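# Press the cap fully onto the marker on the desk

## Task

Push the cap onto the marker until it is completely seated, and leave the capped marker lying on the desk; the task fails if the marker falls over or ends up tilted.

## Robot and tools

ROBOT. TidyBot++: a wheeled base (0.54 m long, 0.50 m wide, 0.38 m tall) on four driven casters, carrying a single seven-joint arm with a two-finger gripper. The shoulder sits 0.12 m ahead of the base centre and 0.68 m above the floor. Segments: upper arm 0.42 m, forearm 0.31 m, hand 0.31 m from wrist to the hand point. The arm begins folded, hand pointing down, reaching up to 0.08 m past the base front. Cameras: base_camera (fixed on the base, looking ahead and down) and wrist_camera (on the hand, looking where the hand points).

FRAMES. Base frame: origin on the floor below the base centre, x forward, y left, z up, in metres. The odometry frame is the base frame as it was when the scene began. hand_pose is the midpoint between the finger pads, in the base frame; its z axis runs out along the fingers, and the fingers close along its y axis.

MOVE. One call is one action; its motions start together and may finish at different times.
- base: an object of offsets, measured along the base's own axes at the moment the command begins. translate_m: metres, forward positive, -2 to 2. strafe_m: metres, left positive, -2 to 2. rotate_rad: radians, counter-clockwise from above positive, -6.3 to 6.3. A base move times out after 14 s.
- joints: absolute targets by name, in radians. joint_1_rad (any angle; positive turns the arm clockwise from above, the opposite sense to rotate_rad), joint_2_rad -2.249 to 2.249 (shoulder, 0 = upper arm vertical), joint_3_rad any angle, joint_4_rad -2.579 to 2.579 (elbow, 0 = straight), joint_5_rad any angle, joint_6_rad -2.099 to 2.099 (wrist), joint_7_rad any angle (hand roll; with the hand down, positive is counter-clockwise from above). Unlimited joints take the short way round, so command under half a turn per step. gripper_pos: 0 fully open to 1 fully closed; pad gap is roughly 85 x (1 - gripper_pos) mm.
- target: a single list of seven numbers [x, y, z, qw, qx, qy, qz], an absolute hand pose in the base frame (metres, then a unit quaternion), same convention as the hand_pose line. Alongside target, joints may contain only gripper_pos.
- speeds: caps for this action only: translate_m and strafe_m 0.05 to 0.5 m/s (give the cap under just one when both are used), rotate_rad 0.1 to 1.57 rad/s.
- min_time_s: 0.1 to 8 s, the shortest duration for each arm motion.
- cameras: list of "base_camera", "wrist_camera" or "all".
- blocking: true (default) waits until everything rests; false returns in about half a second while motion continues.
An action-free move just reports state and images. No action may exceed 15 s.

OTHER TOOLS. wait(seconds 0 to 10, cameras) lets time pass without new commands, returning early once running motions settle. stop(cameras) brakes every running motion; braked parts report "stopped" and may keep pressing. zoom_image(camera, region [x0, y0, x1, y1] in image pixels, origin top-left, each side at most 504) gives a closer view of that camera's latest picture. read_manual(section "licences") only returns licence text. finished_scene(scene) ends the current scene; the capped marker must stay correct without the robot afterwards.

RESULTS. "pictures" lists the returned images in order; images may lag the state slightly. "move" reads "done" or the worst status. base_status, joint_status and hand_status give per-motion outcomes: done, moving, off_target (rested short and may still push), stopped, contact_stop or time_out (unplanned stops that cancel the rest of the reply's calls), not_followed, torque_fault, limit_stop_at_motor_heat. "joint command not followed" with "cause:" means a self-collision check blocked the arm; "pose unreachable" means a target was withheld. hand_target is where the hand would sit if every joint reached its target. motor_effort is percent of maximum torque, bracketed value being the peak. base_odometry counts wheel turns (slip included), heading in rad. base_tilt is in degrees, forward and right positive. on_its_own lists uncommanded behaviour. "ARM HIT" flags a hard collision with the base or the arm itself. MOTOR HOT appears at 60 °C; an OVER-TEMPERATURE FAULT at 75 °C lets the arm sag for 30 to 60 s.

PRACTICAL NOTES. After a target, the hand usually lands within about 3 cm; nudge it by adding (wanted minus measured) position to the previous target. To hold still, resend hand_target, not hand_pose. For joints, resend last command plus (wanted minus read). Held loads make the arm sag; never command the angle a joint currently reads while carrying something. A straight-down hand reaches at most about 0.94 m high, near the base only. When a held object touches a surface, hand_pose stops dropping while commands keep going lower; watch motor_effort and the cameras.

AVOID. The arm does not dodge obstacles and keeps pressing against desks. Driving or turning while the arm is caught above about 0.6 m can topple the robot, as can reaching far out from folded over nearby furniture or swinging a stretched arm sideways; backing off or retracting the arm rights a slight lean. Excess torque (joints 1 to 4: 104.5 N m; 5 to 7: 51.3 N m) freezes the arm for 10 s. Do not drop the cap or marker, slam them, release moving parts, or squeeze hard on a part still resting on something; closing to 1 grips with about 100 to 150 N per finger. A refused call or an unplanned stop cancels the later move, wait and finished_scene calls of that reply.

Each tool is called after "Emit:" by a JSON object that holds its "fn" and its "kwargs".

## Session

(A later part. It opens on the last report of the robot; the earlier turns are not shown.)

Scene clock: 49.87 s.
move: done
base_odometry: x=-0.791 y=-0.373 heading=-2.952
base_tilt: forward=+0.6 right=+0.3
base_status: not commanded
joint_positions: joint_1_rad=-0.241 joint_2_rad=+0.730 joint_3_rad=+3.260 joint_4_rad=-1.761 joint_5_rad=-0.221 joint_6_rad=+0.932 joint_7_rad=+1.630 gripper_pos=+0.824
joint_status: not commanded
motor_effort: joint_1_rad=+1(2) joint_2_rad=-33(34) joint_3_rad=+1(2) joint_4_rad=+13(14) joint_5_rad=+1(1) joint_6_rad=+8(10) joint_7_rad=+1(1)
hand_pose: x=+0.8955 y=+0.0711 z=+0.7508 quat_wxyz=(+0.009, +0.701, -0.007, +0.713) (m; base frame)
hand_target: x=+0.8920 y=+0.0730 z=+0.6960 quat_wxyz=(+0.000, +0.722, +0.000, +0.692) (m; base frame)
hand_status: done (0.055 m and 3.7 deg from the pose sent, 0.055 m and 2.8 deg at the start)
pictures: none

Emit:
{"fn": "move", "kwargs": {"target": [0.892,0.073,0.712,0,0.722,0,0.692]}}

Emit:
{"fn": "move", "kwargs": {"joints": {"gripper_pos":0.7}}}

Emit:
{"fn": "move", "kwargs": {"joints": {"gripper_pos":0.35}, "cameras": ["wrist_camera"]}}

Emit:
{"fn": "move", "kwargs": {"base": {"translate_m":-0.16}, "speeds": {"translate_m":0.1}, "cameras": ["wrist_camera"]}}

Scene clock: 50.73 s.
move: done
base_odometry: x=-0.791 y=-0.373 heading=-2.952
base_tilt: forward=+0.5 right=+0.3
base_status: not commanded
joint_positions: joint_1_rad=-0.240 joint_2_rad=+0.730 joint_3_rad=+3.258 joint_4_rad=-1.761 joint_5_rad=-0.221 joint_6_rad=+0.932 joint_7_rad=+1.630 gripper_pos=+0.824
joint_status: not commanded
motor_effort: joint_1_rad=+2(2) joint_2_rad=-31(33) joint_3_rad=+1(1) joint_4_rad=+11(13) joint_5_rad=+0(1) joint_6_rad=+7(9) joint_7_rad=+0(1)
hand_pose: x=+0.8955 y=+0.0711 z=+0.7507 quat_wxyz=(+0.009, +0.701, -0.007, +0.713) (m; base frame)
hand_target: x=+0.8920 y=+0.0730 z=+0.7120 quat_wxyz=(+0.000, +0.722, +0.000, +0.692) (m; base frame)
hand_status: done (0.039 m and 3.6 deg from the pose sent, 0.039 m and 3.7 deg at the start)
pictures: none

Scene clock: 51.50 s.
move: done
base_odometry: x=-0.791 y=-0.373 heading=-2.952
base_tilt: forward=+0.6 right=+0.3
base_status: not commanded
joint_positions: joint_1_rad=-0.238 joint_2_rad=+0.732 joint_3_rad=+3.256 joint_4_rad=-1.770 joint_5_rad=-0.221 joint_6_rad=+0.932 joint_7_rad=+1.630 gripper_pos=+0.700
joint_status: all done
motor_effort: joint_1_rad=+2(2) joint_2_rad=-35(37) joint_3_rad=+1(2) joint_4_rad=+14(15) joint_5_rad=+0(1) joint_6_rad=+10(11) joint_7_rad=+1(1)
hand_pose: x=+0.8935 y=+0.0703 z=+0.7452 quat_wxyz=(+0.009, +0.705, -0.007, +0.709) (m; base frame)
hand_target: x=+0.8920 y=+0.0730 z=+0.7120 quat_wxyz=(+0.000, +0.722, +0.000, +0.692) (m; base frame)
hand_status: not commanded
pictures: none

Scene clock: 52.23 s.
move: done
base_odometry: x=-0.791 y=-0.373 heading=-2.952
base_tilt: forward=+0.5 right=+0.3
base_status: not commanded
joint_positions: joint_1_rad=-0.238 joint_2_rad=+0.732 joint_3_rad=+3.256 joint_4_rad=-1.770 joint_5_rad=-0.221 joint_6_rad=+0.932 joint_7_rad=+1.630 gripper_pos=+0.350
joint_status: all done
motor_effort: joint_1_rad=+1(2) joint_2_rad=-35(35) joint_3_rad=+1(2) joint_4_rad=+14(14) joint_5_rad=+0(1) joint_6_rad=+10(11) joint_7_rad=+0(1)
hand_pose: x=+0.8935 y=+0.0703 z=+0.7452 quat_wxyz=(+0.009, +0.705, -0.007, +0.709) (m; base frame)
hand_target: x=+0.8920 y=+0.0730 z=+0.7120 quat_wxyz=(+0.000, +0.722, +0.000, +0.692) (m; base frame)
hand_status: not commanded
pictures: wrist_camera
camera_calibration:
wrist_camera: T_world_to_cam=[[-0.0446941, -0.998552, -0.0299388, 0.130117], [-0.0130878, 0.0305514, -0.999448, 0.807347], [0.998915, -0.0442776, -0.0144343, -0.738227], [0, 0, 0, 1]] pos_world=[0.753808, 0.0725763, 0.80014]

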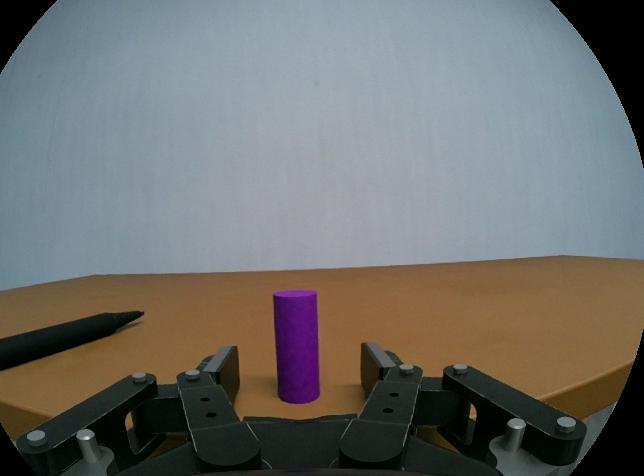

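Scene clock: 54.40 s.
move: done
base_odometry: x=-0.634 y=-0.343 heading=-2.952
base_tilt: forward=+0.5 right=+0.3
base_status: done
joint_positions: joint_1_rad=-0.237 joint_2_rad=+0.732 joint_3_rad=+3.255 joint_4_rad=-1.770 joint_5_rad=-0.221 joint_6_rad=+0.932 joint_7_rad=+1.630 gripper_pos=+0.350
joint_status: not commanded
motor_effort: joint_1_rad=+0(2) joint_2_rad=-35(36) joint_3_rad=+1(2) joint_4_rad=+14(15) joint_5_rad=+0(1) joint_6_rad=+10(11) joint_7_rad=+1(1)
hand_pose: x=+0.8936 y=+0.0693 z=+0.7451 quat_wxyz=(+0.010, +0.705, -0.008, +0.709) (m; base frame)
hand_target: x=+0.8920 y=+0.0730 z=+0.7120 quat_wxyz=(+0.000, +0.722, +0.000, +0.692) (m; base frame)
hand_status: not commanded
pictures: wrist_camera
camera_calibration:
wrist_camera: T_world_to_cam=[[-0.0460032, -0.998478, -0.0304224, 0.13059], [-0.0134278, 0.03107, -0.999427, 0.807478], [0.998851, -0.0455683, -0.0148366, -0.737805], [0, 0, 0, 1]] pos_world=[0.753808, 0.0716825, 0.800042]

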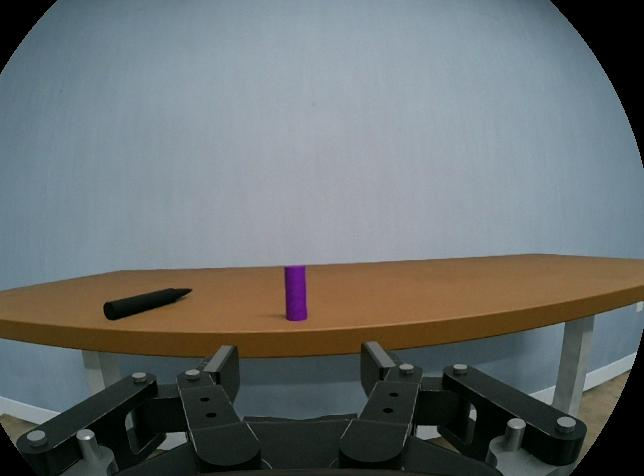

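Emit:
{"fn": "move", "kwargs": {"target": [0.45,0,0.94,0,0.924,0,0.383], "joints": {"gripper_pos":0}, "min_time_s": 3}}

Emit:
{"fn": "move", "kwargs": {"base": {"translate_m":0.55,"strafe_m":0.22}, "cameras": ["wrist_camera"]}}

Scene clock: 58.47 s.
move: done
base_odometry: x=-0.634 y=-0.343 heading=-2.952
base_tilt: forward=+0.5 right=+0.3
base_status: not commanded
joint_positions: joint_1_rad=-0.024 joint_2_rad=-0.444 joint_3_rad=+3.164 joint_4_rad=-1.723 joint_5_rad=-0.043 joint_6_rad=-1.065 joint_7_rad=+1.610 gripper_pos=+0.000
joint_status: all done
motor_effort: joint_1_rad=+1(2) joint_2_rad=-3(38) joint_3_rad=+0(2) joint_4_rad=+18(19) joint_5_rad=+0(1) joint_6_rad=+8(11) joint_7_rad=+0(1)
hand_pose: x=+0.4621 y=+0.0121 z=+0.9354 quat_wxyz=(-0.019, +0.921, +0.016, +0.389) (m; base frame)
hand_target: x=+0.4500 y=+0.0000 z=+0.9400 quat_wxyz=(+0.000, +0.924, +0.000, +0.383) (m; base frame)
hand_status: done (0.018 m and 2.9 deg from the pose sent, 0.489 m and 45.4 deg at the start)
pictures: none

Scene clock: 60.87 s.
move: done
base_odometry: x=-1.133 y=-0.662 heading=-2.952
base_tilt: forward=+0.5 right=+0.3
base_status: done
joint_positions: joint_1_rad=-0.023 joint_2_rad=-0.449 joint_3_rad=+3.160 joint_4_rad=-1.722 joint_5_rad=-0.040 joint_6_rad=-1.071 joint_7_rad=+1.610 gripper_pos=+0.000
joint_status: not commanded
motor_effort: joint_1_rad=+1(2) joint_2_rad=-3(8) joint_3_rad=+0(1) joint_4_rad=+18(18) joint_5_rad=+0(1) joint_6_rad=+7(9) joint_7_rad=+1(1)
hand_pose: x=+0.4598 y=+0.0126 z=+0.9360 quat_wxyz=(-0.017, +0.921, +0.018, +0.388) (m; base frame)
hand_target: x=+0.4500 y=+0.0000 z=+0.9400 quat_wxyz=(+0.000, +0.924, +0.000, +0.383) (m; base frame)
hand_status: not commanded
pictures: wrist_camera
camera_calibration:
wrist_camera: T_world_to_cam=[[0.00794477, -0.999613, -0.026674, 0.0315023], [-0.713206, 0.0130328, -0.700833, 1.03673], [0.700909, 0.024592, -0.712827, 0.485044], [0, 0, 0, 1]] pos_world=[0.39918, 0.00605044, 1.07317]

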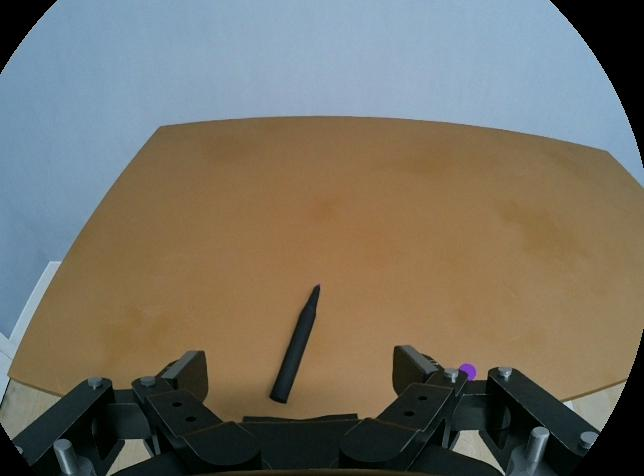

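Emit:
{"fn": "zoom_image", "kwargs": {"camera": "wrist_camera", "region": [440, 350, 500, 400]}}

Scaled by 8.400.

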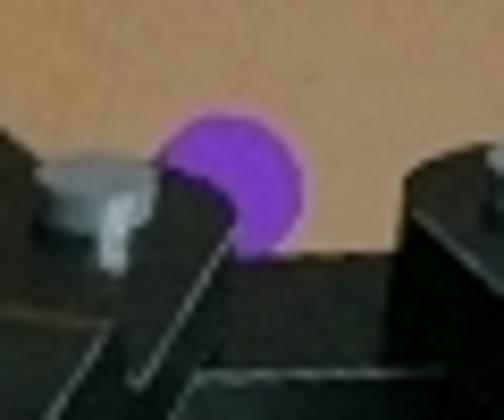

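Emit:
{"fn": "move", "kwargs": {"base": {"translate_m":-0.55,"strafe_m":-0.22}}}

Emit:
{"fn": "move", "kwargs": {"target": [0.75,0.08,0.86,0,0.707,0,0.707], "min_time_s": 3}}

Emit:
{"fn": "move", "kwargs": {"target": [0.892,0.075,0.76,0,0.727,0,0.687], "min_time_s": 2}}

Emit:
{"fn": "move", "kwargs": {"target": [0.892,0.073,0.715,0,0.722,0,0.692], "joints": {"gripper_pos":0.35}, "cameras": ["wrist_camera"]}}

Scene clock: 64.57 s.
move: done
base_odometry: x=-0.634 y=-0.343 heading=-2.952
base_tilt: forward=+0.5 right=+0.4
base_status: done
joint_positions: joint_1_rad=-0.021 joint_2_rad=-0.460 joint_3_rad=+3.157 joint_4_rad=-1.722 joint_5_rad=-0.038 joint_6_rad=-1.074 joint_7_rad=+1.610 gripper_pos=+0.000
joint_status: not commanded
motor_effort: joint_1_rad=+0(2) joint_2_rad=-3(6) joint_3_rad=+0(1) joint_4_rad=+18(18) joint_5_rad=+0(1) joint_6_rad=+8(9) joint_7_rad=+0(1)
hand_pose: x=+0.4564 y=+0.0125 z=+0.9392 quat_wxyz=(-0.016, +0.920, +0.018, +0.392) (m; base frame)
hand_target: x=+0.4500 y=+0.0000 z=+0.9400 quat_wxyz=(+0.000, +0.924, +0.000, +0.383) (m; base frame)
hand_status: not commanded
pictures: none

Scene clock: 68.23 s.
move: done
base_odometry: x=-0.634 y=-0.343 heading=-2.952
base_tilt: forward=+0.5 right=+0.3
base_status: not commanded
joint_positions: joint_1_rad=-0.278 joint_2_rad=+0.233 joint_3_rad=+3.193 joint_4_rad=-2.088 joint_5_rad=-0.270 joint_6_rad=+0.775 joint_7_rad=+1.732 gripper_pos=+0.000
joint_status: not commanded
motor_effort: joint_1_rad=+1(2) joint_2_rad=-23(24) joint_3_rad=+0(1) joint_4_rad=+16(19) joint_5_rad=+1(2) joint_6_rad=+10(11) joint_7_rad=+1(1)
hand_pose: x=+0.7485 y=+0.0900 z=+0.8793 quat_wxyz=(-0.023, +0.704, +0.006, +0.710) (m; base frame)
hand_target: x=+0.7500 y=+0.0800 z=+0.8601 quat_wxyz=(+0.000, +0.707, +0.000, +0.707) (m; base frame)
hand_status: done (0.022 m and 2.7 deg from the pose sent, 0.312 m and 43.9 deg at the start)
pictures: none

Scene clock: 70.57 s.
move: done
base_odometry: x=-0.634 y=-0.343 heading=-2.952
base_tilt: forward=+0.6 right=+0.3
base_status: not commanded
joint_positions: joint_1_rad=-0.252 joint_2_rad=+0.619 joint_3_rad=+3.240 joint_4_rad=-1.772 joint_5_rad=-0.240 joint_6_rad=+0.776 joint_7_rad=+1.669 gripper_pos=+0.000
joint_status: not commanded
motor_effort: joint_1_rad=+1(2) joint_2_rad=-33(35) joint_3_rad=+1(1) joint_4_rad=+15(16) joint_5_rad=+1(2) joint_6_rad=+10(11) joint_7_rad=+1(1)
hand_pose: x=+0.8811 y=+0.0864 z=+0.7802 quat_wxyz=(-0.003, +0.723, -0.003, +0.691) (m; base frame)
hand_target: x=+0.8920 y=+0.0750 z=+0.7600 quat_wxyz=(+0.000, +0.727, +0.000, +0.687) (m; base frame)
hand_status: done (0.026 m and 0.8 deg from the pose sent, 0.187 m and 4.6 deg at the start)
pictures: none

Scene clock: 71.77 s.
move: done
base_odometry: x=-0.634 y=-0.343 heading=-2.952
base_tilt: forward=+0.6 right=+0.3
base_status: not commanded
joint_positions: joint_1_rad=-0.243 joint_2_rad=+0.718 joint_3_rad=+3.240 joint_4_rad=-1.772 joint_5_rad=-0.224 joint_6_rad=+0.874 joint_7_rad=+1.638 gripper_pos=+0.350
joint_status: all done
motor_effort: joint_1_rad=+1(1) joint_2_rad=-35(37) joint_3_rad=+1(1) joint_4_rad=+14(15) joint_5_rad=+1(1) joint_6_rad=+10(12) joint_7_rad=+1(1)
hand_pose: x=+0.8906 y=+0.0820 z=+0.7355 quat_wxyz=(+0.001, +0.722, -0.004, +0.692) (m; base frame)
hand_target: x=+0.8920 y=+0.0730 z=+0.7151 quat_wxyz=(+0.000, +0.722, +0.000, +0.692) (m; base frame)
hand_status: done (0.022 m and 0.5 deg from the pose sent, 0.067 m and 0.6 deg at the start)
pictures: wrist_camera
camera_calibration:
wrist_camera: T_world_to_cam=[[-0.0289601, -0.998924, -0.0362301, 0.132024], [-0.0636102, 0.0380136, -0.997251, 0.840029], [0.997555, -0.0265759, -0.0646426, -0.698162], [0, 0, 0, 1]] pos_world=[0.753712, 0.081395, 0.797372]

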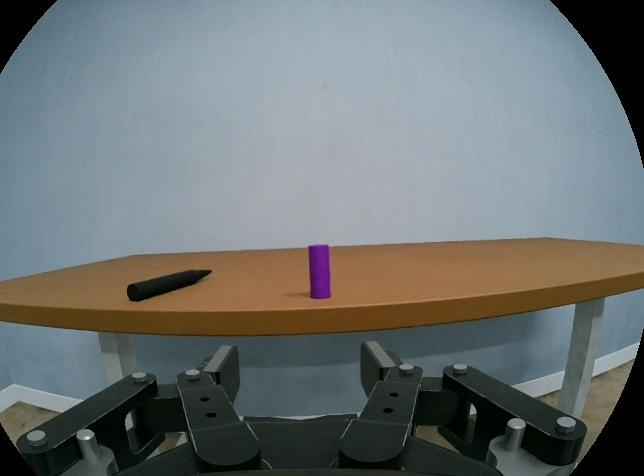

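Emit:
{"fn": "move", "kwargs": {"target": [0.892,0.073,0.735,0,0.71,0,0.704], "base": {"strafe_m":-0.012}, "cameras": ["wrist_camera"]}}

Scene clock: 72.73 s.
move: done
base_odometry: x=-0.636 y=-0.331 heading=-2.952
base_tilt: forward=+0.6 right=+0.4
base_status: done
joint_positions: joint_1_rad=-0.228 joint_2_rad=+0.718 joint_3_rad=+3.242 joint_4_rad=-1.772 joint_5_rad=-0.221 joint_6_rad=+0.885 joint_7_rad=+1.638 gripper_pos=+0.350
joint_status: not commanded
motor_effort: joint_1_rad=+0(4) joint_2_rad=-35(36) joint_3_rad=+1(3) joint_4_rad=+14(14) joint_5_rad=+1(1) joint_6_rad=+10(11) joint_7_rad=+0(1)
hand_pose: x=+0.8919 y=+0.0706 z=+0.7392 quat_wxyz=(+0.006, +0.718, -0.008, +0.696) (m; base frame)
hand_target: x=+0.8920 y=+0.0730 z=+0.7350 quat_wxyz=(+0.000, +0.710, +0.000, +0.704) (m; base frame)
hand_status: done (0.005 m and 1.8 deg from the pose sent, 0.009 m and 2.1 deg at the start)
pictures: wrist_camera
camera_calibration:
wrist_camera: T_world_to_cam=[[-0.0427432, -0.998496, -0.0343237, 0.131634], [-0.0513593, 0.0365056, -0.998013, 0.833939], [0.997765, -0.0408955, -0.0528424, -0.707431], [0, 0, 0, 1]] pos_world=[0.754307, 0.0720618, 0.799418]

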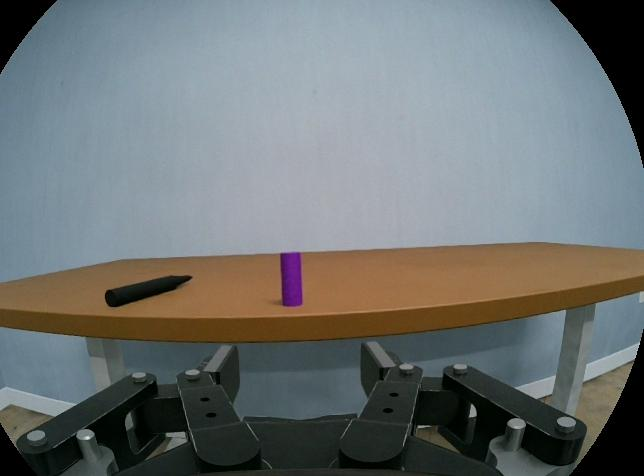

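Emit:
{"fn": "move", "kwargs": {"target": [0.892,0.073,0.752,0,0.704,0,0.71], "base": {"strafe_m":-0.005}, "cameras": ["wrist_camera"]}}

Emit:
{"fn": "move", "kwargs": {"base": {"translate_m":0.10}, "speeds": {"translate_m":0.15}, "cameras": ["wrist_camera"]}}

Scene clock: 73.63 s.
move: done
base_odometry: x=-0.637 y=-0.326 heading=-2.952
base_tilt: forward=+0.6 right=+0.3
base_status: done
joint_positions: joint_1_rad=-0.226 joint_2_rad=+0.718 joint_3_rad=+3.242 joint_4_rad=-1.772 joint_5_rad=-0.221 joint_6_rad=+0.885 joint_7_rad=+1.638 gripper_pos=+0.350
joint_status: not commanded
motor_effort: joint_1_rad=+2(4) joint_2_rad=-35(36) joint_3_rad=+1(3) joint_4_rad=+14(14) joint_5_rad=+0(1) joint_6_rad=+11(11) joint_7_rad=+0(1)
hand_pose: x=+0.8921 y=+0.0687 z=+0.7392 quat_wxyz=(+0.007, +0.718, -0.009, +0.696) (m; base frame)
hand_target: x=+0.8920 y=+0.0730 z=+0.7520 quat_wxyz=(+0.000, +0.704, +0.000, +0.710) (m; base frame)
hand_status: done (0.013 m and 2.6 deg from the pose sent, 0.013 m and 2.6 deg at the start)
pictures: wrist_camera
camera_calibration:
wrist_camera: T_world_to_cam=[[-0.0448148, -0.998428, -0.0336483, 0.131073], [-0.0512103, 0.0359338, -0.998041, 0.833958], [0.997682, -0.0430039, -0.0527401, -0.707565], [0, 0, 0, 1]] pos_world=[0.754506, 0.0704716, 0.799417]

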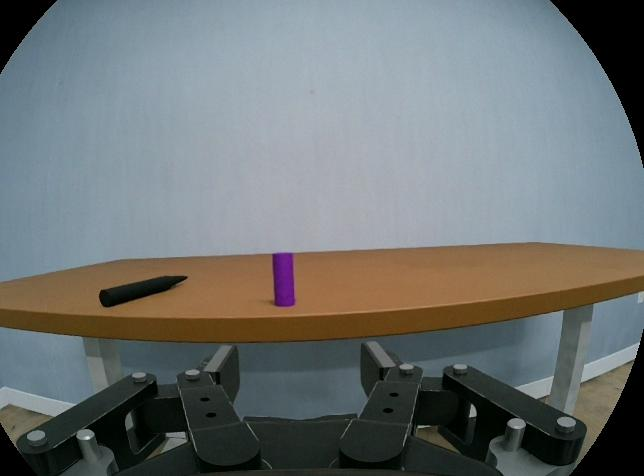

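Scene clock: 74.97 s.
move: done
base_odometry: x=-0.736 y=-0.345 heading=-2.952
base_tilt: forward=+0.5 right=+0.3
base_status: done
joint_positions: joint_1_rad=-0.226 joint_2_rad=+0.718 joint_3_rad=+3.242 joint_4_rad=-1.772 joint_5_rad=-0.221 joint_6_rad=+0.885 joint_7_rad=+1.638 gripper_pos=+0.350
joint_status: not commanded
motor_effort: joint_1_rad=+1(2) joint_2_rad=-35(37) joint_3_rad=+1(2) joint_4_rad=+14(15) joint_5_rad=+0(1) joint_6_rad=+10(11) joint_7_rad=+1(1)
hand_pose: x=+0.8921 y=+0.0687 z=+0.7392 quat_wxyz=(+0.007, +0.718, -0.009, +0.696) (m; base frame)
hand_target: x=+0.8920 y=+0.0730 z=+0.7520 quat_wxyz=(+0.000, +0.704, +0.000, +0.710) (m; base frame)
hand_status: not commanded
pictures: wrist_camera
camera_calibration:
wrist_camera: T_world_to_cam=[[-0.0448148, -0.998428, -0.0336483, 0.131073], [-0.0512103, 0.0359338, -0.998041, 0.833958], [0.997682, -0.0430039, -0.0527401, -0.707565], [0, 0, 0, 1]] pos_world=[0.754506, 0.0704716, 0.799417]

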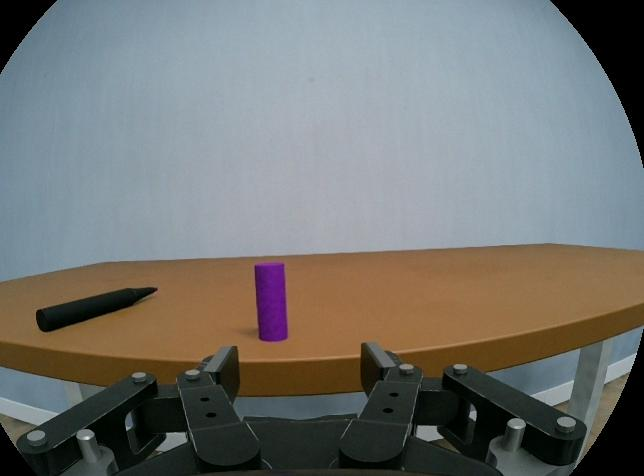

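Emit:
{"fn": "move", "kwargs": {"target": [0.892,0.075,0.765,0,0.700,0,0.714], "base": {"strafe_m":0.007}, "cameras": ["wrist_camera"]}}

Scene clock: 75.70 s.
move: done
base_odometry: x=-0.734 y=-0.351 heading=-2.952
base_tilt: forward=+0.5 right=+0.3
base_status: done
joint_positions: joint_1_rad=-0.229 joint_2_rad=+0.718 joint_3_rad=+3.242 joint_4_rad=-1.772 joint_5_rad=-0.220 joint_6_rad=+0.885 joint_7_rad=+1.638 gripper_pos=+0.350
joint_status: not commanded
motor_effort: joint_1_rad=+2(4) joint_2_rad=-35(36) joint_3_rad=+1(2) joint_4_rad=+14(14) joint_5_rad=+1(1) joint_6_rad=+10(11) joint_7_rad=+0(1)
hand_pose: x=+0.8919 y=+0.0709 z=+0.7393 quat_wxyz=(+0.006, +0.718, -0.008, +0.696) (m; base frame)
hand_target: x=+0.8920 y=+0.0750 z=+0.7650 quat_wxyz=(+0.000, +0.700, +0.000, +0.714) (m; base frame)
hand_status: done (0.026 m and 3.1 deg from the pose sent, 0.027 m and 3.2 deg at the start)
pictures: wrist_camera
camera_calibration:
wrist_camera: T_world_to_cam=[[-0.0420008, -0.998561, -0.0333595, 0.130504], [-0.0512218, 0.0354971, -0.998056, 0.833935], [0.997804, -0.0402104, -0.052639, -0.707664], [0, 0, 0, 1]] pos_world=[0.754307, 0.0722584, 0.799417]

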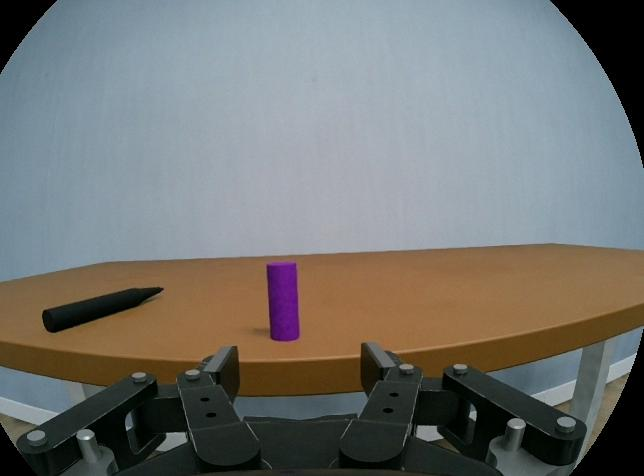

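Emit:
{"fn": "move", "kwargs": {"target": [0.892,0.075,0.785,0,0.700,0,0.714]}}

Emit:
{"fn": "move", "kwargs": {"base": {"translate_m":0.03}, "speeds": {"translate_m":0.1}, "cameras": ["wrist_camera"]}}

Scene clock: 76.60 s.
move: done
base_odometry: x=-0.734 y=-0.351 heading=-2.952
base_tilt: forward=+0.6 right=+0.3
base_status: not commanded
joint_positions: joint_1_rad=-0.229 joint_2_rad=+0.707 joint_3_rad=+3.242 joint_4_rad=-1.770 joint_5_rad=-0.220 joint_6_rad=+0.875 joint_7_rad=+1.638 gripper_pos=+0.350
joint_status: not commanded
motor_effort: joint_1_rad=+1(2) joint_2_rad=-35(36) joint_3_rad=+1(1) joint_4_rad=+14(15) joint_5_rad=+1(1) joint_6_rad=+10(11) joint_7_rad=+0(1)
hand_pose: x=+0.8917 y=+0.0711 z=+0.7451 quat_wxyz=(+0.005, +0.717, -0.008, +0.697) (m; base frame)
hand_target: x=+0.8920 y=+0.0750 z=+0.7850 quat_wxyz=(+0.000, +0.700, +0.000, +0.714) (m; base frame)
hand_status: done (0.040 m and 3.0 deg from the pose sent, 0.046 m and 3.1 deg at the start)
pictures: none

Scene clock: 77.47 s.
move: done
base_odometry: x=-0.764 y=-0.357 heading=-2.952
base_tilt: forward=+0.5 right=+0.3
base_status: done
joint_positions: joint_1_rad=-0.229 joint_2_rad=+0.706 joint_3_rad=+3.242 joint_4_rad=-1.767 joint_5_rad=-0.220 joint_6_rad=+0.875 joint_7_rad=+1.638 gripper_pos=+0.350
joint_status: not commanded
motor_effort: joint_1_rad=+1(2) joint_2_rad=-35(37) joint_3_rad=+1(2) joint_4_rad=+14(15) joint_5_rad=+1(1) joint_6_rad=+10(11) joint_7_rad=+0(1)
hand_pose: x=+0.8924 y=+0.0713 z=+0.7472 quat_wxyz=(+0.005, +0.716, -0.009, +0.698) (m; base frame)
hand_target: x=+0.8920 y=+0.0750 z=+0.7850 quat_wxyz=(+0.000, +0.700, +0.000, +0.714) (m; base frame)
hand_status: not commanded
pictures: wrist_camera
camera_calibration:
wrist_camera: T_world_to_cam=[[-0.0407293, -0.99848, -0.0371289, 0.132918], [-0.0456407, 0.0389801, -0.998197, 0.836747], [0.998127, -0.0389612, -0.047159, -0.712137], [0, 0, 0, 1]] pos_world=[0.754407, 0.0723533, 0.80659]

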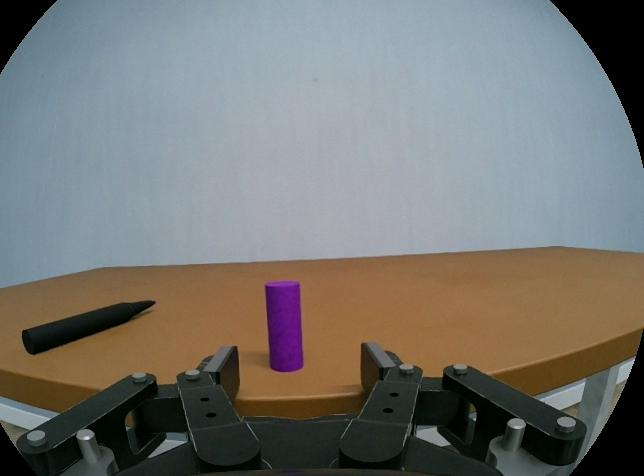

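Emit:
{"fn": "move", "kwargs": {"base": {"translate_m":0.026,"strafe_m":0.006}, "speeds": {"translate_m":0.1}}}

Emit:
{"fn": "move", "kwargs": {"joints": {"gripper_pos":0.7}, "cameras": ["wrist_camera"]}}

Scene clock: 78.70 s.
move: done
base_odometry: x=-0.789 y=-0.368 heading=-2.952
base_tilt: forward=+0.5 right=+0.3
base_status: done
joint_positions: joint_1_rad=-0.229 joint_2_rad=+0.706 joint_3_rad=+3.242 joint_4_rad=-1.765 joint_5_rad=-0.220 joint_6_rad=+0.875 joint_7_rad=+1.638 gripper_pos=+0.350
joint_status: not commanded
motor_effort: joint_1_rad=+1(2) joint_2_rad=-35(37) joint_3_rad=+1(2) joint_4_rad=+14(15) joint_5_rad=+1(1) joint_6_rad=+10(11) joint_7_rad=+0(1)
hand_pose: x=+0.8929 y=+0.0714 z=+0.7491 quat_wxyz=(+0.005, +0.715, -0.009, +0.699) (m; base frame)
hand_target: x=+0.8920 y=+0.0750 z=+0.7850 quat_wxyz=(+0.000, +0.700, +0.000, +0.714) (m; base frame)
hand_status: not commanded
pictures: none

Scene clock: 79.43 s.
move: done
base_odometry: x=-0.789 y=-0.368 heading=-2.952
base_tilt: forward=+0.5 right=+0.3
base_status: not commanded
joint_positions: joint_1_rad=-0.229 joint_2_rad=+0.706 joint_3_rad=+3.242 joint_4_rad=-1.765 joint_5_rad=-0.220 joint_6_rad=+0.875 joint_7_rad=+1.638 gripper_pos=+0.700
joint_status: all done
motor_effort: joint_1_rad=+1(1) joint_2_rad=-35(35) joint_3_rad=+1(1) joint_4_rad=+14(15) joint_5_rad=+1(1) joint_6_rad=+10(11) joint_7_rad=+1(1)
hand_pose: x=+0.8929 y=+0.0714 z=+0.7491 quat_wxyz=(+0.005, +0.715, -0.009, +0.699) (m; base frame)
hand_target: x=+0.8920 y=+0.0750 z=+0.7850 quat_wxyz=(+0.000, +0.700, +0.000, +0.714) (m; base frame)
hand_status: not commanded
pictures: wrist_camera
camera_calibration:
wrist_camera: T_world_to_cam=[[-0.0405287, -0.998465, -0.0377568, 0.133443], [-0.0425292, 0.0394775, -0.998315, 0.835954], [0.998273, -0.0388546, -0.0440639, -0.715081], [0, 0, 0, 1]] pos_world=[0.754807, 0.0724529, 0.808075]

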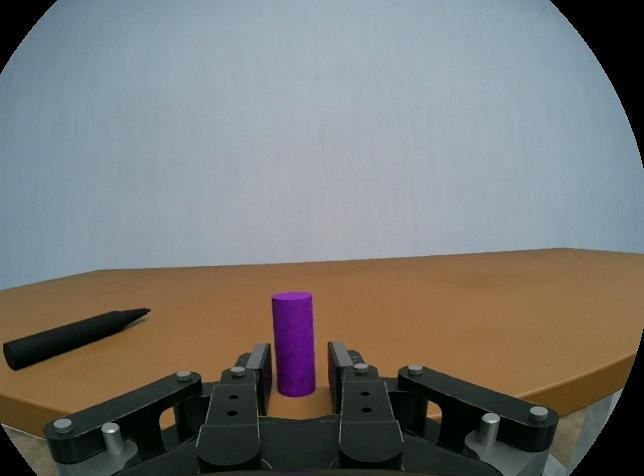

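Emit:
{"fn": "move", "kwargs": {"base": {"translate_m":0.006,"strafe_m":0.002}}}

Emit:
{"fn": "move", "kwargs": {"joints": {"gripper_pos":0.95}}}

Emit:
{"fn": "move", "kwargs": {"target": [0.892,0.075,0.87,0,0.707,0,0.707], "min_time_s": 2, "cameras": ["wrist_camera"]}}

Scene clock: 82.73 s.
move: done
base_odometry: x=-0.794 y=-0.371 heading=-2.953
base_tilt: forward=+0.5 right=+0.3
base_status: done
joint_positions: joint_1_rad=-0.229 joint_2_rad=+0.705 joint_3_rad=+3.242 joint_4_rad=-1.765 joint_5_rad=-0.220 joint_6_rad=+0.875 joint_7_rad=+1.638 gripper_pos=+0.700
joint_status: not commanded
motor_effort: joint_1_rad=+1(2) joint_2_rad=-35(37) joint_3_rad=+1(2) joint_4_rad=+14(15) joint_5_rad=+0(1) joint_6_rad=+10(11) joint_7_rad=+0(1)
hand_pose: x=+0.8929 y=+0.0714 z=+0.7497 quat_wxyz=(+0.004, +0.715, -0.009, +0.699) (m; base frame)
hand_target: x=+0.8920 y=+0.0750 z=+0.7850 quat_wxyz=(+0.000, +0.700, +0.000, +0.714) (m; base frame)
hand_status: not commanded
pictures: none

Scene clock: 83.40 s.
move: off_target
base_odometry: x=-0.794 y=-0.371 heading=-2.953
base_tilt: forward=+0.5 right=+0.3
base_status: not commanded
joint_positions: joint_1_rad=-0.229 joint_2_rad=+0.705 joint_3_rad=+3.242 joint_4_rad=-1.765 joint_5_rad=-0.220 joint_6_rad=+0.875 joint_7_rad=+1.638 gripper_pos=+0.841
joint_status: gripper_pos off_target (ended at +0.841, target +0.950)
motor_effort: joint_1_rad=+1(1) joint_2_rad=-34(35) joint_3_rad=+1(1) joint_4_rad=+14(14) joint_5_rad=+0(1) joint_6_rad=+10(11) joint_7_rad=+1(1)
hand_pose: x=+0.8929 y=+0.0714 z=+0.7497 quat_wxyz=(+0.004, +0.715, -0.009, +0.699) (m; base frame)
hand_target: x=+0.8920 y=+0.0750 z=+0.7850 quat_wxyz=(+0.000, +0.700, +0.000, +0.714) (m; base frame)
hand_status: not commanded
pictures: none

Scene clock: 85.97 s.
move: done
base_odometry: x=-0.794 y=-0.371 heading=-2.953
base_tilt: forward=+0.6 right=+0.3
base_status: not commanded
joint_positions: joint_1_rad=-0.240 joint_2_rad=+0.569 joint_3_rad=+3.276 joint_4_rad=-1.677 joint_5_rad=-0.220 joint_6_rad=+0.648 joint_7_rad=+1.646 gripper_pos=+0.841
joint_status: not commanded
motor_effort: joint_1_rad=+1(2) joint_2_rad=-34(36) joint_3_rad=+1(2) joint_4_rad=+16(17) joint_5_rad=+0(1) joint_6_rad=+10(11) joint_7_rad=+0(1)
hand_pose: x=+0.8976 y=+0.0698 z=+0.8329 quat_wxyz=(-0.006, +0.716, -0.012, +0.698) (m; base frame)
hand_target: x=+0.8920 y=+0.0750 z=+0.8700 quat_wxyz=(+0.000, +0.707, +0.000, +0.707) (m; base frame)
hand_status: done (0.038 m and 2.1 deg from the pose sent, 0.120 m and 1.7 deg at the start)
pictures: wrist_camera
camera_calibration:
wrist_camera: T_world_to_cam=[[-0.030725, -0.997896, -0.057094, 0.142434], [-0.0445561, 0.0584315, -0.997297, 0.919517], [0.998534, -0.0280981, -0.0462577, -0.715313], [0, 0, 0, 1]] pos_world=[0.759611, 0.068307, 0.892075]

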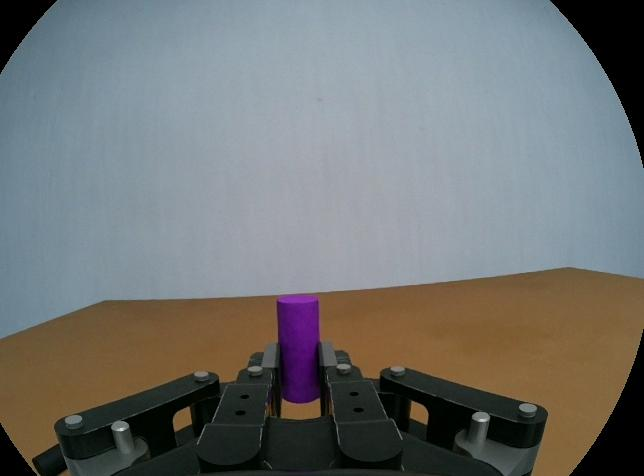

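Emit:
{"fn": "move", "kwargs": {"joints": {"joint_7_rad":3.2}}}

Emit:
{"fn": "move", "kwargs": {"joints": {"joint_7_rad":4.78}, "cameras": ["wrist_camera"]}}

Emit:
{"fn": "zoom_image", "kwargs": {"camera": "wrist_camera", "region": [250, 270, 350, 420]}}

Scene clock: 89.43 s.
move: done
base_odometry: x=-0.794 y=-0.371 heading=-2.953
base_tilt: forward=+0.5 right=+0.3
base_status: not commanded
joint_positions: joint_1_rad=-0.240 joint_2_rad=+0.569 joint_3_rad=+3.276 joint_4_rad=-1.677 joint_5_rad=-0.220 joint_6_rad=+0.648 joint_7_rad=+3.164 gripper_pos=+0.841
joint_status: all done
motor_effort: joint_1_rad=+1(2) joint_2_rad=-34(34) joint_3_rad=+1(1) joint_4_rad=+17(17) joint_5_rad=+0(1) joint_6_rad=+10(11) joint_7_rad=+1(2)
hand_pose: x=+0.8976 y=+0.0698 z=+0.8329 quat_wxyz=(+0.476, +0.528, +0.484, +0.511) (m; base frame)
hand_target: x=+0.8920 y=+0.0750 z=+0.8700 quat_wxyz=(+0.486, +0.513, +0.486, +0.513) (m; base frame)
hand_status: not commanded
pictures: none

Scene clock: 91.57 s.
move: done
base_odometry: x=-0.794 y=-0.371 heading=-2.953
base_tilt: forward=+0.6 right=+0.3
base_status: not commanded
joint_positions: joint_1_rad=-0.240 joint_2_rad=+0.569 joint_3_rad=+3.276 joint_4_rad=-1.677 joint_5_rad=-0.220 joint_6_rad=+0.648 joint_7_rad=+4.743 gripper_pos=+0.841
joint_status: all done
motor_effort: joint_1_rad=+1(2) joint_2_rad=-34(34) joint_3_rad=+1(2) joint_4_rad=+17(17) joint_5_rad=+1(1) joint_6_rad=+10(11) joint_7_rad=+1(1)
hand_pose: x=+0.8976 y=+0.0698 z=+0.8329 quat_wxyz=(+0.698, +0.028, +0.715, +0.021) (m; base frame)
hand_target: x=+0.8920 y=+0.0750 z=+0.8700 quat_wxyz=(+0.707, +0.016, +0.707, +0.016) (m; base frame)
hand_status: not commanded
pictures: wrist_camera
camera_calibration:
wrist_camera: T_world_to_cam=[[-0.0103355, 0.994679, 0.102507, -0.14786], [0.00300673, -0.102481, 0.99473, -0.771041], [0.999942, 0.0105892, -0.00193155, -0.756179], [0, 0, 0, 1]] pos_world=[0.756925, 0.0760637, 0.780674]

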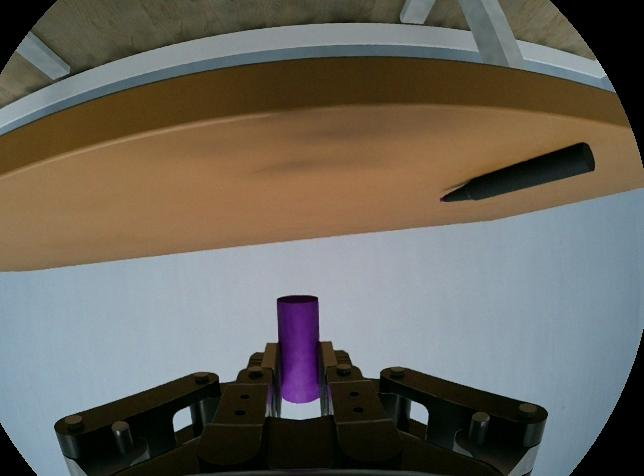

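Scaled by 3.360.

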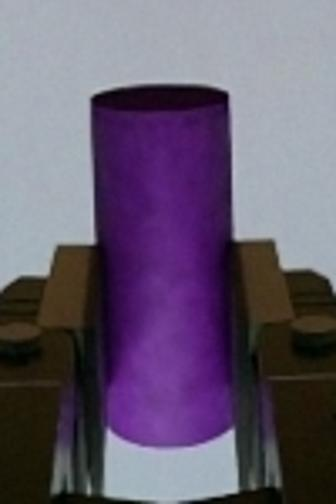

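Emit:
{"fn": "move", "kwargs": {"target": [0.892,0.070,0.82,0.706,-0.028,0.707,-0.018], "min_time_s": 2, "cameras": ["wrist_camera"]}}

Scene clock: 94.53 s.
move: done
base_odometry: x=-0.794 y=-0.371 heading=-2.953
base_tilt: forward=+0.5 right=+0.3
base_status: not commanded
joint_positions: joint_1_rad=+0.364 joint_2_rad=+0.717 joint_3_rad=+2.299 joint_4_rad=-1.677 joint_5_rad=-0.282 joint_6_rad=+0.829 joint_7_rad=+5.531 gripper_pos=+0.841
joint_status: not commanded
motor_effort: joint_1_rad=+1(2) joint_2_rad=-32(35) joint_3_rad=-9(10) joint_4_rad=+15(17) joint_5_rad=+4(5) joint_6_rad=+9(11) joint_7_rad=+0(1)
hand_pose: x=+0.8889 y=+0.0931 z=+0.8587 quat_wxyz=(+0.724, -0.055, +0.687, -0.006) (m; base frame)
hand_target: x=+0.8920 y=+0.0700 z=+0.8200 quat_wxyz=(+0.706, -0.028, +0.707, -0.018) (m; base frame)
hand_status: done (0.045 m and 4.5 deg from the pose sent, 0.014 m and 7.9 deg at the start)
pictures: wrist_camera
camera_calibration:
wrist_camera: T_world_to_cam=[[-0.0890589, 0.994434, -0.0562991, 0.0325225], [-0.0732666, 0.04983, 0.996067, -0.741936], [0.993328, 0.0928334, 0.068421, -0.809864], [0, 0, 0, 1]] pos_world=[0.752998, 0.0798117, 0.79626]

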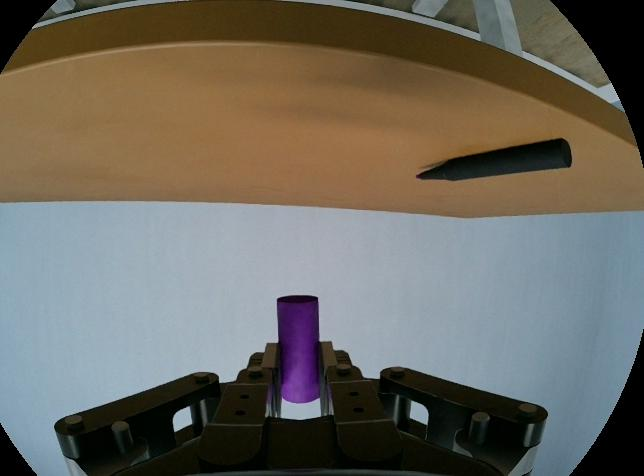

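Emit:
{"fn": "move", "kwargs": {"target": [0.892,0.065,0.79,0.704,-0.010,0.710,0.0]}}

Emit:
{"fn": "move", "kwargs": {"target": [0.892,0.065,0.765,0.704,-0.010,0.710,0.0], "cameras": ["wrist_camera"]}}

Scene clock: 95.90 s.
move: done
base_odometry: x=-0.794 y=-0.371 heading=-2.953
base_tilt: forward=+0.6 right=+0.3
base_status: not commanded
joint_positions: joint_1_rad=+0.399 joint_2_rad=+0.809 joint_3_rad=+2.242 joint_4_rad=-1.708 joint_5_rad=-0.282 joint_6_rad=+0.895 joint_7_rad=+5.532 gripper_pos=+0.841
joint_status: not commanded
motor_effort: joint_1_rad=+1(2) joint_2_rad=-32(35) joint_3_rad=-10(12) joint_4_rad=+13(15) joint_5_rad=+5(6) joint_6_rad=+7(8) joint_7_rad=+1(1)
hand_pose: x=+0.8920 y=+0.0804 z=+0.8117 quat_wxyz=(+0.709, -0.023, +0.705, +0.009) (m; base frame)
hand_target: x=+0.8920 y=+0.0650 z=+0.7900 quat_wxyz=(+0.704, -0.010, +0.710, +0.000) (m; base frame)
hand_status: done (0.027 m and 2.0 deg from the pose sent, 0.074 m and 6.2 deg at the start)
pictures: none

Scene clock: 96.97 s.
move: done
base_odometry: x=-0.794 y=-0.371 heading=-2.953
base_tilt: forward=+0.5 right=+0.3
base_status: not commanded
joint_positions: joint_1_rad=+0.404 joint_2_rad=+0.872 joint_3_rad=+2.222 joint_4_rad=-1.726 joint_5_rad=-0.268 joint_6_rad=+0.954 joint_7_rad=+5.532 gripper_pos=+0.841
joint_status: not commanded
motor_effort: joint_1_rad=+1(1) joint_2_rad=-33(35) joint_3_rad=-11(12) joint_4_rad=+13(14) joint_5_rad=+6(6) joint_6_rad=+8(8) joint_7_rad=+1(1)
hand_pose: x=+0.8929 y=+0.0761 z=+0.7819 quat_wxyz=(+0.703, -0.008, +0.711, +0.013) (m; base frame)
hand_target: x=+0.8920 y=+0.0650 z=+0.7650 quat_wxyz=(+0.704, -0.010, +0.710, +0.000) (m; base frame)
hand_status: done (0.020 m and 1.6 deg from the pose sent, 0.049 m and 2.0 deg at the start)
pictures: wrist_camera
camera_calibration:
wrist_camera: T_world_to_cam=[[-0.0507286, 0.997877, 0.0408344, -0.0649531], [-0.00871122, -0.0413276, 0.999108, -0.717333], [0.998674, 0.0503276, 0.0107892, -0.763463], [0, 0, 0, 1]] pos_world=[0.752907, 0.0735928, 0.727583]

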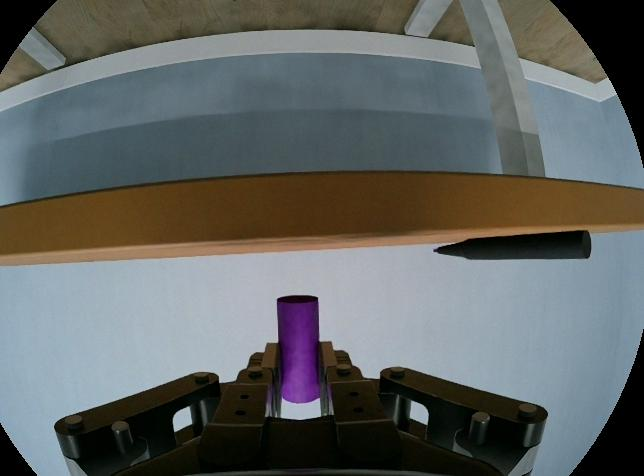

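Emit:
{"fn": "move", "kwargs": {"target": [0.892,0.065,0.754,0.704,-0.010,0.710,0.0]}}

Emit:
{"fn": "move", "kwargs": {"target": [0.892,0.065,0.744,0.704,-0.010,0.710,0.0]}}

Emit:
{"fn": "move", "kwargs": {"target": [0.892,0.065,0.735,0.704,-0.010,0.710,0.0], "cameras": ["wrist_camera"]}}

Scene clock: 97.97 s.
move: done
base_odometry: x=-0.794 y=-0.371 heading=-2.953
base_tilt: forward=+0.6 right=+0.3
base_status: not commanded
joint_positions: joint_1_rad=+0.407 joint_2_rad=+0.897 joint_3_rad=+2.213 joint_4_rad=-1.732 joint_5_rad=-0.254 joint_6_rad=+0.980 joint_7_rad=+5.535 gripper_pos=+0.841
joint_status: not commanded
motor_effort: joint_1_rad=+1(2) joint_2_rad=-33(34) joint_3_rad=-11(12) joint_4_rad=+12(13) joint_5_rad=+5(6) joint_6_rad=+7(8) joint_7_rad=+1(1)
hand_pose: x=+0.8934 y=+0.0745 z=+0.7732 quat_wxyz=(+0.704, -0.004, +0.710, +0.014) (m; base frame)
hand_target: x=+0.8920 y=+0.0650 z=+0.7540 quat_wxyz=(+0.704, -0.010, +0.710, +0.000) (m; base frame)
hand_status: done (0.021 m and 1.7 deg from the pose sent, 0.030 m and 1.6 deg at the start)
pictures: none

Scene clock: 98.67 s.
move: done
base_odometry: x=-0.794 y=-0.371 heading=-2.953
base_tilt: forward=+0.6 right=+0.3
base_status: not commanded
joint_positions: joint_1_rad=+0.410 joint_2_rad=+0.924 joint_3_rad=+2.205 joint_4_rad=-1.737 joint_5_rad=-0.239 joint_6_rad=+1.001 joint_7_rad=+5.540 gripper_pos=+0.841
joint_status: not commanded
motor_effort: joint_1_rad=+1(2) joint_2_rad=-33(35) joint_3_rad=-12(12) joint_4_rad=+12(12) joint_5_rad=+5(6) joint_6_rad=+7(8) joint_7_rad=+0(1)
hand_pose: x=+0.8938 y=+0.0739 z=+0.7625 quat_wxyz=(+0.703, -0.003, +0.711, +0.014) (m; base frame)
hand_target: x=+0.8920 y=+0.0650 z=+0.7440 quat_wxyz=(+0.704, -0.010, +0.710, +0.000) (m; base frame)
hand_status: done (0.021 m and 1.8 deg from the pose sent, 0.031 m and 1.7 deg at the start)
pictures: none

Scene clock: 99.30 s.
move: done
base_odometry: x=-0.794 y=-0.371 heading=-2.953
base_tilt: forward=+0.6 right=+0.3
base_status: not commanded
joint_positions: joint_1_rad=+0.412 joint_2_rad=+0.946 joint_3_rad=+2.197 joint_4_rad=-1.740 joint_5_rad=-0.221 joint_6_rad=+1.021 joint_7_rad=+5.547 gripper_pos=+0.841
joint_status: not commanded
motor_effort: joint_1_rad=+1(1) joint_2_rad=-33(34) joint_3_rad=-12(12) joint_4_rad=+11(12) joint_5_rad=+6(6) joint_6_rad=+6(8) joint_7_rad=+0(1)
hand_pose: x=+0.8942 y=+0.0736 z=+0.7565 quat_wxyz=(+0.705, -0.003, +0.709, +0.013) (m; base frame)
hand_target: x=+0.8920 y=+0.0650 z=+0.7350 quat_wxyz=(+0.704, -0.010, +0.710, +0.000) (m; base frame)
hand_status: done (0.023 m and 1.6 deg from the pose sent, 0.029 m and 1.8 deg at the start)
pictures: wrist_camera
camera_calibration:
wrist_camera: T_world_to_cam=[[-0.0431404, 0.99801, 0.045996, -0.0720079], [-0.0137299, -0.0466267, 0.998818, -0.686998], [0.998975, 0.0424579, 0.0157141, -0.767735], [0, 0, 0, 1]] pos_world=[0.754409, 0.0724285, 0.701562]

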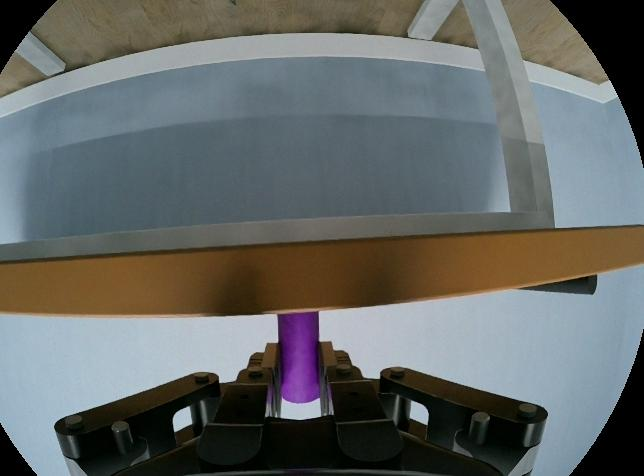

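Emit:
{"fn": "move", "kwargs": {"target": [0.892,0.065,0.726,0.704,-0.010,0.710,0.0]}}

Emit:
{"fn": "move", "kwargs": {"target": [0.892,0.065,0.717,0.704,-0.010,0.710,0.0]}}

Scene clock: 100.23 s.
move: done
base_odometry: x=-0.794 y=-0.371 heading=-2.953
base_tilt: forward=+0.5 right=+0.3
base_status: not commanded
joint_positions: joint_1_rad=+0.415 joint_2_rad=+0.965 joint_3_rad=+2.186 joint_4_rad=-1.741 joint_5_rad=-0.200 joint_6_rad=+1.044 joint_7_rad=+5.556 gripper_pos=+0.841
joint_status: not commanded
motor_effort: joint_1_rad=+1(1) joint_2_rad=-32(33) joint_3_rad=-11(12) joint_4_rad=+11(11) joint_5_rad=+5(6) joint_6_rad=+6(7) joint_7_rad=+1(1)
hand_pose: x=+0.8948 y=+0.0738 z=+0.7560 quat_wxyz=(+0.710, -0.004, +0.704, +0.011) (m; base frame)
hand_target: x=+0.8920 y=+0.0650 z=+0.7260 quat_wxyz=(+0.704, -0.010, +0.710, +0.000) (m; base frame)
hand_status: done (0.031 m and 1.8 deg from the pose sent, 0.032 m and 1.6 deg at the start)
pictures: none

Scene clock: 100.87 s.
move: done
base_odometry: x=-0.794 y=-0.371 heading=-2.953
base_tilt: forward=+0.5 right=+0.3
base_status: not commanded
joint_positions: joint_1_rad=+0.418 joint_2_rad=+0.984 joint_3_rad=+2.175 joint_4_rad=-1.741 joint_5_rad=-0.178 joint_6_rad=+1.067 joint_7_rad=+5.565 gripper_pos=+0.841
joint_status: not commanded
motor_effort: joint_1_rad=+1(2) joint_2_rad=-31(32) joint_3_rad=-11(11) joint_4_rad=+10(11) joint_5_rad=+4(5) joint_6_rad=+5(6) joint_7_rad=+0(1)
hand_pose: x=+0.8953 y=+0.0741 z=+0.7554 quat_wxyz=(+0.716, -0.005, +0.698, +0.010) (m; base frame)
hand_target: x=+0.8920 y=+0.0650 z=+0.7170 quat_wxyz=(+0.704, -0.010, +0.710, +0.000) (m; base frame)
hand_status: done (0.040 m and 2.3 deg from the pose sent, 0.040 m and 1.8 deg at the start)
pictures: none

Contact. Release.

Emit:
{"fn": "move", "kwargs": {"target": [0.892,0.065,0.730,0.700,-0.010,0.714,0.0]}}

Emit:
{"fn": "move", "kwargs": {"joints": {"gripper_pos":0.72}}}

Emit:
{"fn": "move", "kwargs": {"joints": {"gripper_pos":0.3}, "cameras": ["wrist_camera"]}}

Emit:
{"fn": "move", "kwargs": {"base": {"translate_m":-0.17}, "speeds": {"translate_m":0.1}, "cameras": ["wrist_camera"]}}

Emit:
{"fn": "move", "kwargs": {"target": [0.75,0.07,0.92,0.707,0,0.707,0], "min_time_s": 3, "cameras": ["wrist_camera"]}}

Scene clock: 101.83 s.
move: done
base_odometry: x=-0.794 y=-0.371 heading=-2.953
base_tilt: forward=+0.6 right=+0.3
base_status: not commanded
joint_positions: joint_1_rad=+0.418 joint_2_rad=+0.984 joint_3_rad=+2.175 joint_4_rad=-1.741 joint_5_rad=-0.178 joint_6_rad=+1.067 joint_7_rad=+5.565 gripper_pos=+0.841
joint_status: not commanded
motor_effort: joint_1_rad=+0(2) joint_2_rad=-31(31) joint_3_rad=-11(11) joint_4_rad=+10(10) joint_5_rad=+5(5) joint_6_rad=+6(6) joint_7_rad=+0(1)
hand_pose: x=+0.8953 y=+0.0740 z=+0.7553 quat_wxyz=(+0.716, -0.005, +0.698, +0.009) (m; base frame)
hand_target: x=+0.8920 y=+0.0650 z=+0.7300 quat_wxyz=(+0.700, -0.010, +0.714, +0.000) (m; base frame)
hand_status: done (0.027 m and 2.8 deg from the pose sent, 0.027 m and 2.8 deg at the start)
pictures: none

Scene clock: 102.53 s.
move: done
base_odometry: x=-0.794 y=-0.371 heading=-2.953
base_tilt: forward=+0.5 right=+0.4
base_status: not commanded
joint_positions: joint_1_rad=+0.418 joint_2_rad=+0.984 joint_3_rad=+2.175 joint_4_rad=-1.744 joint_5_rad=-0.178 joint_6_rad=+1.067 joint_7_rad=+5.565 gripper_pos=+0.720
joint_status: all done
motor_effort: joint_1_rad=+1(2) joint_2_rad=-33(34) joint_3_rad=-12(13) joint_4_rad=+11(11) joint_5_rad=+6(7) joint_6_rad=+7(8) joint_7_rad=+0(1)
hand_pose: x=+0.8944 y=+0.0750 z=+0.7541 quat_wxyz=(+0.715, -0.006, +0.699, +0.010) (m; base frame)
hand_target: x=+0.8920 y=+0.0650 z=+0.7300 quat_wxyz=(+0.700, -0.010, +0.714, +0.000) (m; base frame)
hand_status: not commanded
pictures: none

Scene clock: 103.30 s.
move: done
base_odometry: x=-0.794 y=-0.371 heading=-2.953
base_tilt: forward=+0.5 right=+0.3
base_status: not commanded
joint_positions: joint_1_rad=+0.418 joint_2_rad=+0.984 joint_3_rad=+2.175 joint_4_rad=-1.744 joint_5_rad=-0.178 joint_6_rad=+1.067 joint_7_rad=+5.565 gripper_pos=+0.300
joint_status: all done
motor_effort: joint_1_rad=+1(2) joint_2_rad=-33(34) joint_3_rad=-12(13) joint_4_rad=+11(11) joint_5_rad=+6(6) joint_6_rad=+7(8) joint_7_rad=+0(1)
hand_pose: x=+0.8944 y=+0.0750 z=+0.7541 quat_wxyz=(+0.715, -0.006, +0.699, +0.010) (m; base frame)
hand_target: x=+0.8920 y=+0.0650 z=+0.7300 quat_wxyz=(+0.700, -0.010, +0.714, +0.000) (m; base frame)
hand_status: not commanded
pictures: wrist_camera
camera_calibration:
wrist_camera: T_world_to_cam=[[-0.0443096, 0.9983, 0.0378712, -0.0661219], [-0.041778, -0.0397269, 0.998337, -0.659558], [0.998144, 0.0426537, 0.0434672, -0.788254], [0, 0, 0, 1]] pos_world=[0.756306, 0.0734292, 0.695228]

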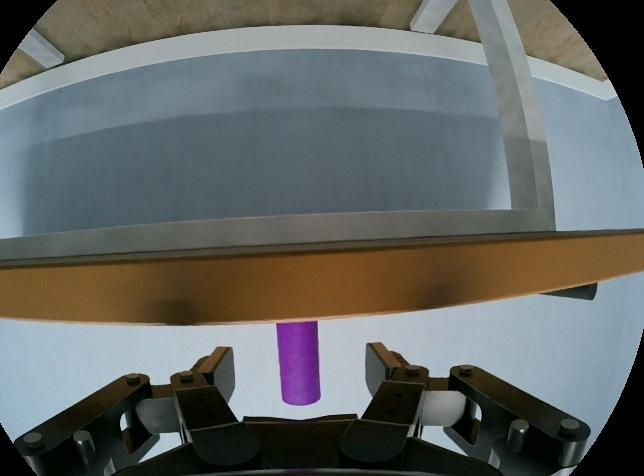

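Scene clock: 105.57 s.
move: done
base_odometry: x=-0.627 y=-0.339 heading=-2.953
base_tilt: forward=+0.6 right=+0.4
base_status: done
joint_positions: joint_1_rad=+0.418 joint_2_rad=+0.984 joint_3_rad=+2.175 joint_4_rad=-1.747 joint_5_rad=-0.178 joint_6_rad=+1.067 joint_7_rad=+5.565 gripper_pos=+0.300
joint_status: not commanded
motor_effort: joint_1_rad=+1(2) joint_2_rad=-34(35) joint_3_rad=-12(13) joint_4_rad=+11(12) joint_5_rad=+6(7) joint_6_rad=+7(8) joint_7_rad=+0(1)
hand_pose: x=+0.8937 y=+0.0757 z=+0.7531 quat_wxyz=(+0.714, -0.007, +0.700, +0.011) (m; base frame)
hand_target: x=+0.8920 y=+0.0650 z=+0.7300 quat_wxyz=(+0.700, -0.010, +0.714, +0.000) (m; base frame)
hand_status: not commanded
pictures: wrist_camera
camera_calibration:
wrist_camera: T_world_to_cam=[[-0.04612, 0.998231, 0.0375094, -0.0649982], [-0.0397211, -0.0393523, 0.998436, -0.660436], [0.998146, 0.044558, 0.0414658, -0.786094], [0, 0, 0, 1]] pos_world=[0.755405, 0.0739203, 0.694437]

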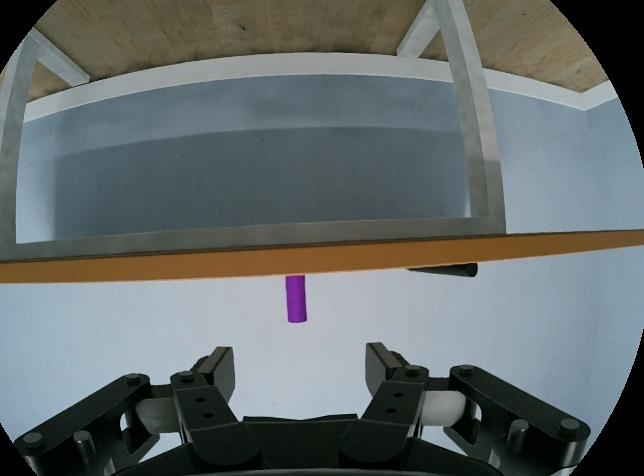

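Scene clock: 109.13 s.
move: done
base_odometry: x=-0.627 y=-0.339 heading=-2.953
base_tilt: forward=+0.5 right=+0.3
base_status: not commanded
joint_positions: joint_1_rad=+0.208 joint_2_rad=+0.228 joint_3_rad=+2.659 joint_4_rad=-1.972 joint_5_rad=-0.394 joint_6_rad=+0.716 joint_7_rad=+5.196 gripper_pos=+0.300
joint_status: not commanded
motor_effort: joint_1_rad=+1(2) joint_2_rad=-22(35) joint_3_rad=-2(13) joint_4_rad=+17(17) joint_5_rad=+2(6) joint_6_rad=+9(10) joint_7_rad=+0(1)
hand_pose: x=+0.7624 y=+0.0673 z=+0.9293 quat_wxyz=(+0.722, -0.021, +0.691, -0.021) (m; base frame)
hand_target: x=+0.7500 y=+0.0700 z=+0.9200 quat_wxyz=(+0.707, +0.000, +0.707, +0.000) (m; base frame)
hand_status: done (0.016 m and 4.2 deg from the pose sent, 0.220 m and 1.8 deg at the start)
pictures: wrist_camera
camera_calibration:
wrist_camera: T_world_to_cam=[[-0.0216304, 0.999397, -0.0271781, -0.0278881], [-0.0644946, 0.0257329, 0.997586, -0.826629], [0.997684, 0.023331, 0.0638991, -0.681109], [0, 0, 0, 1]] pos_world=[0.625615, 0.0650338, 0.867398]

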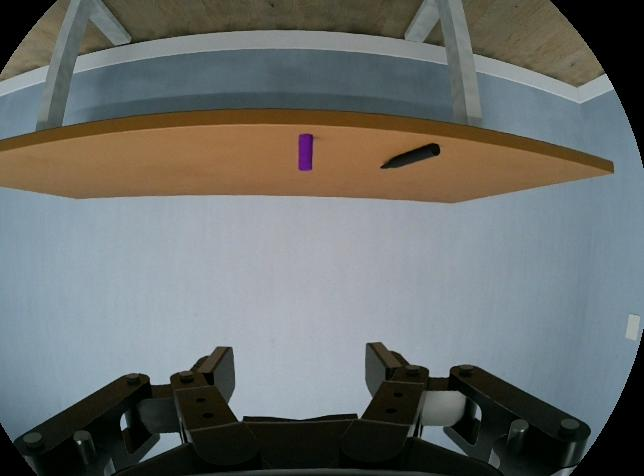

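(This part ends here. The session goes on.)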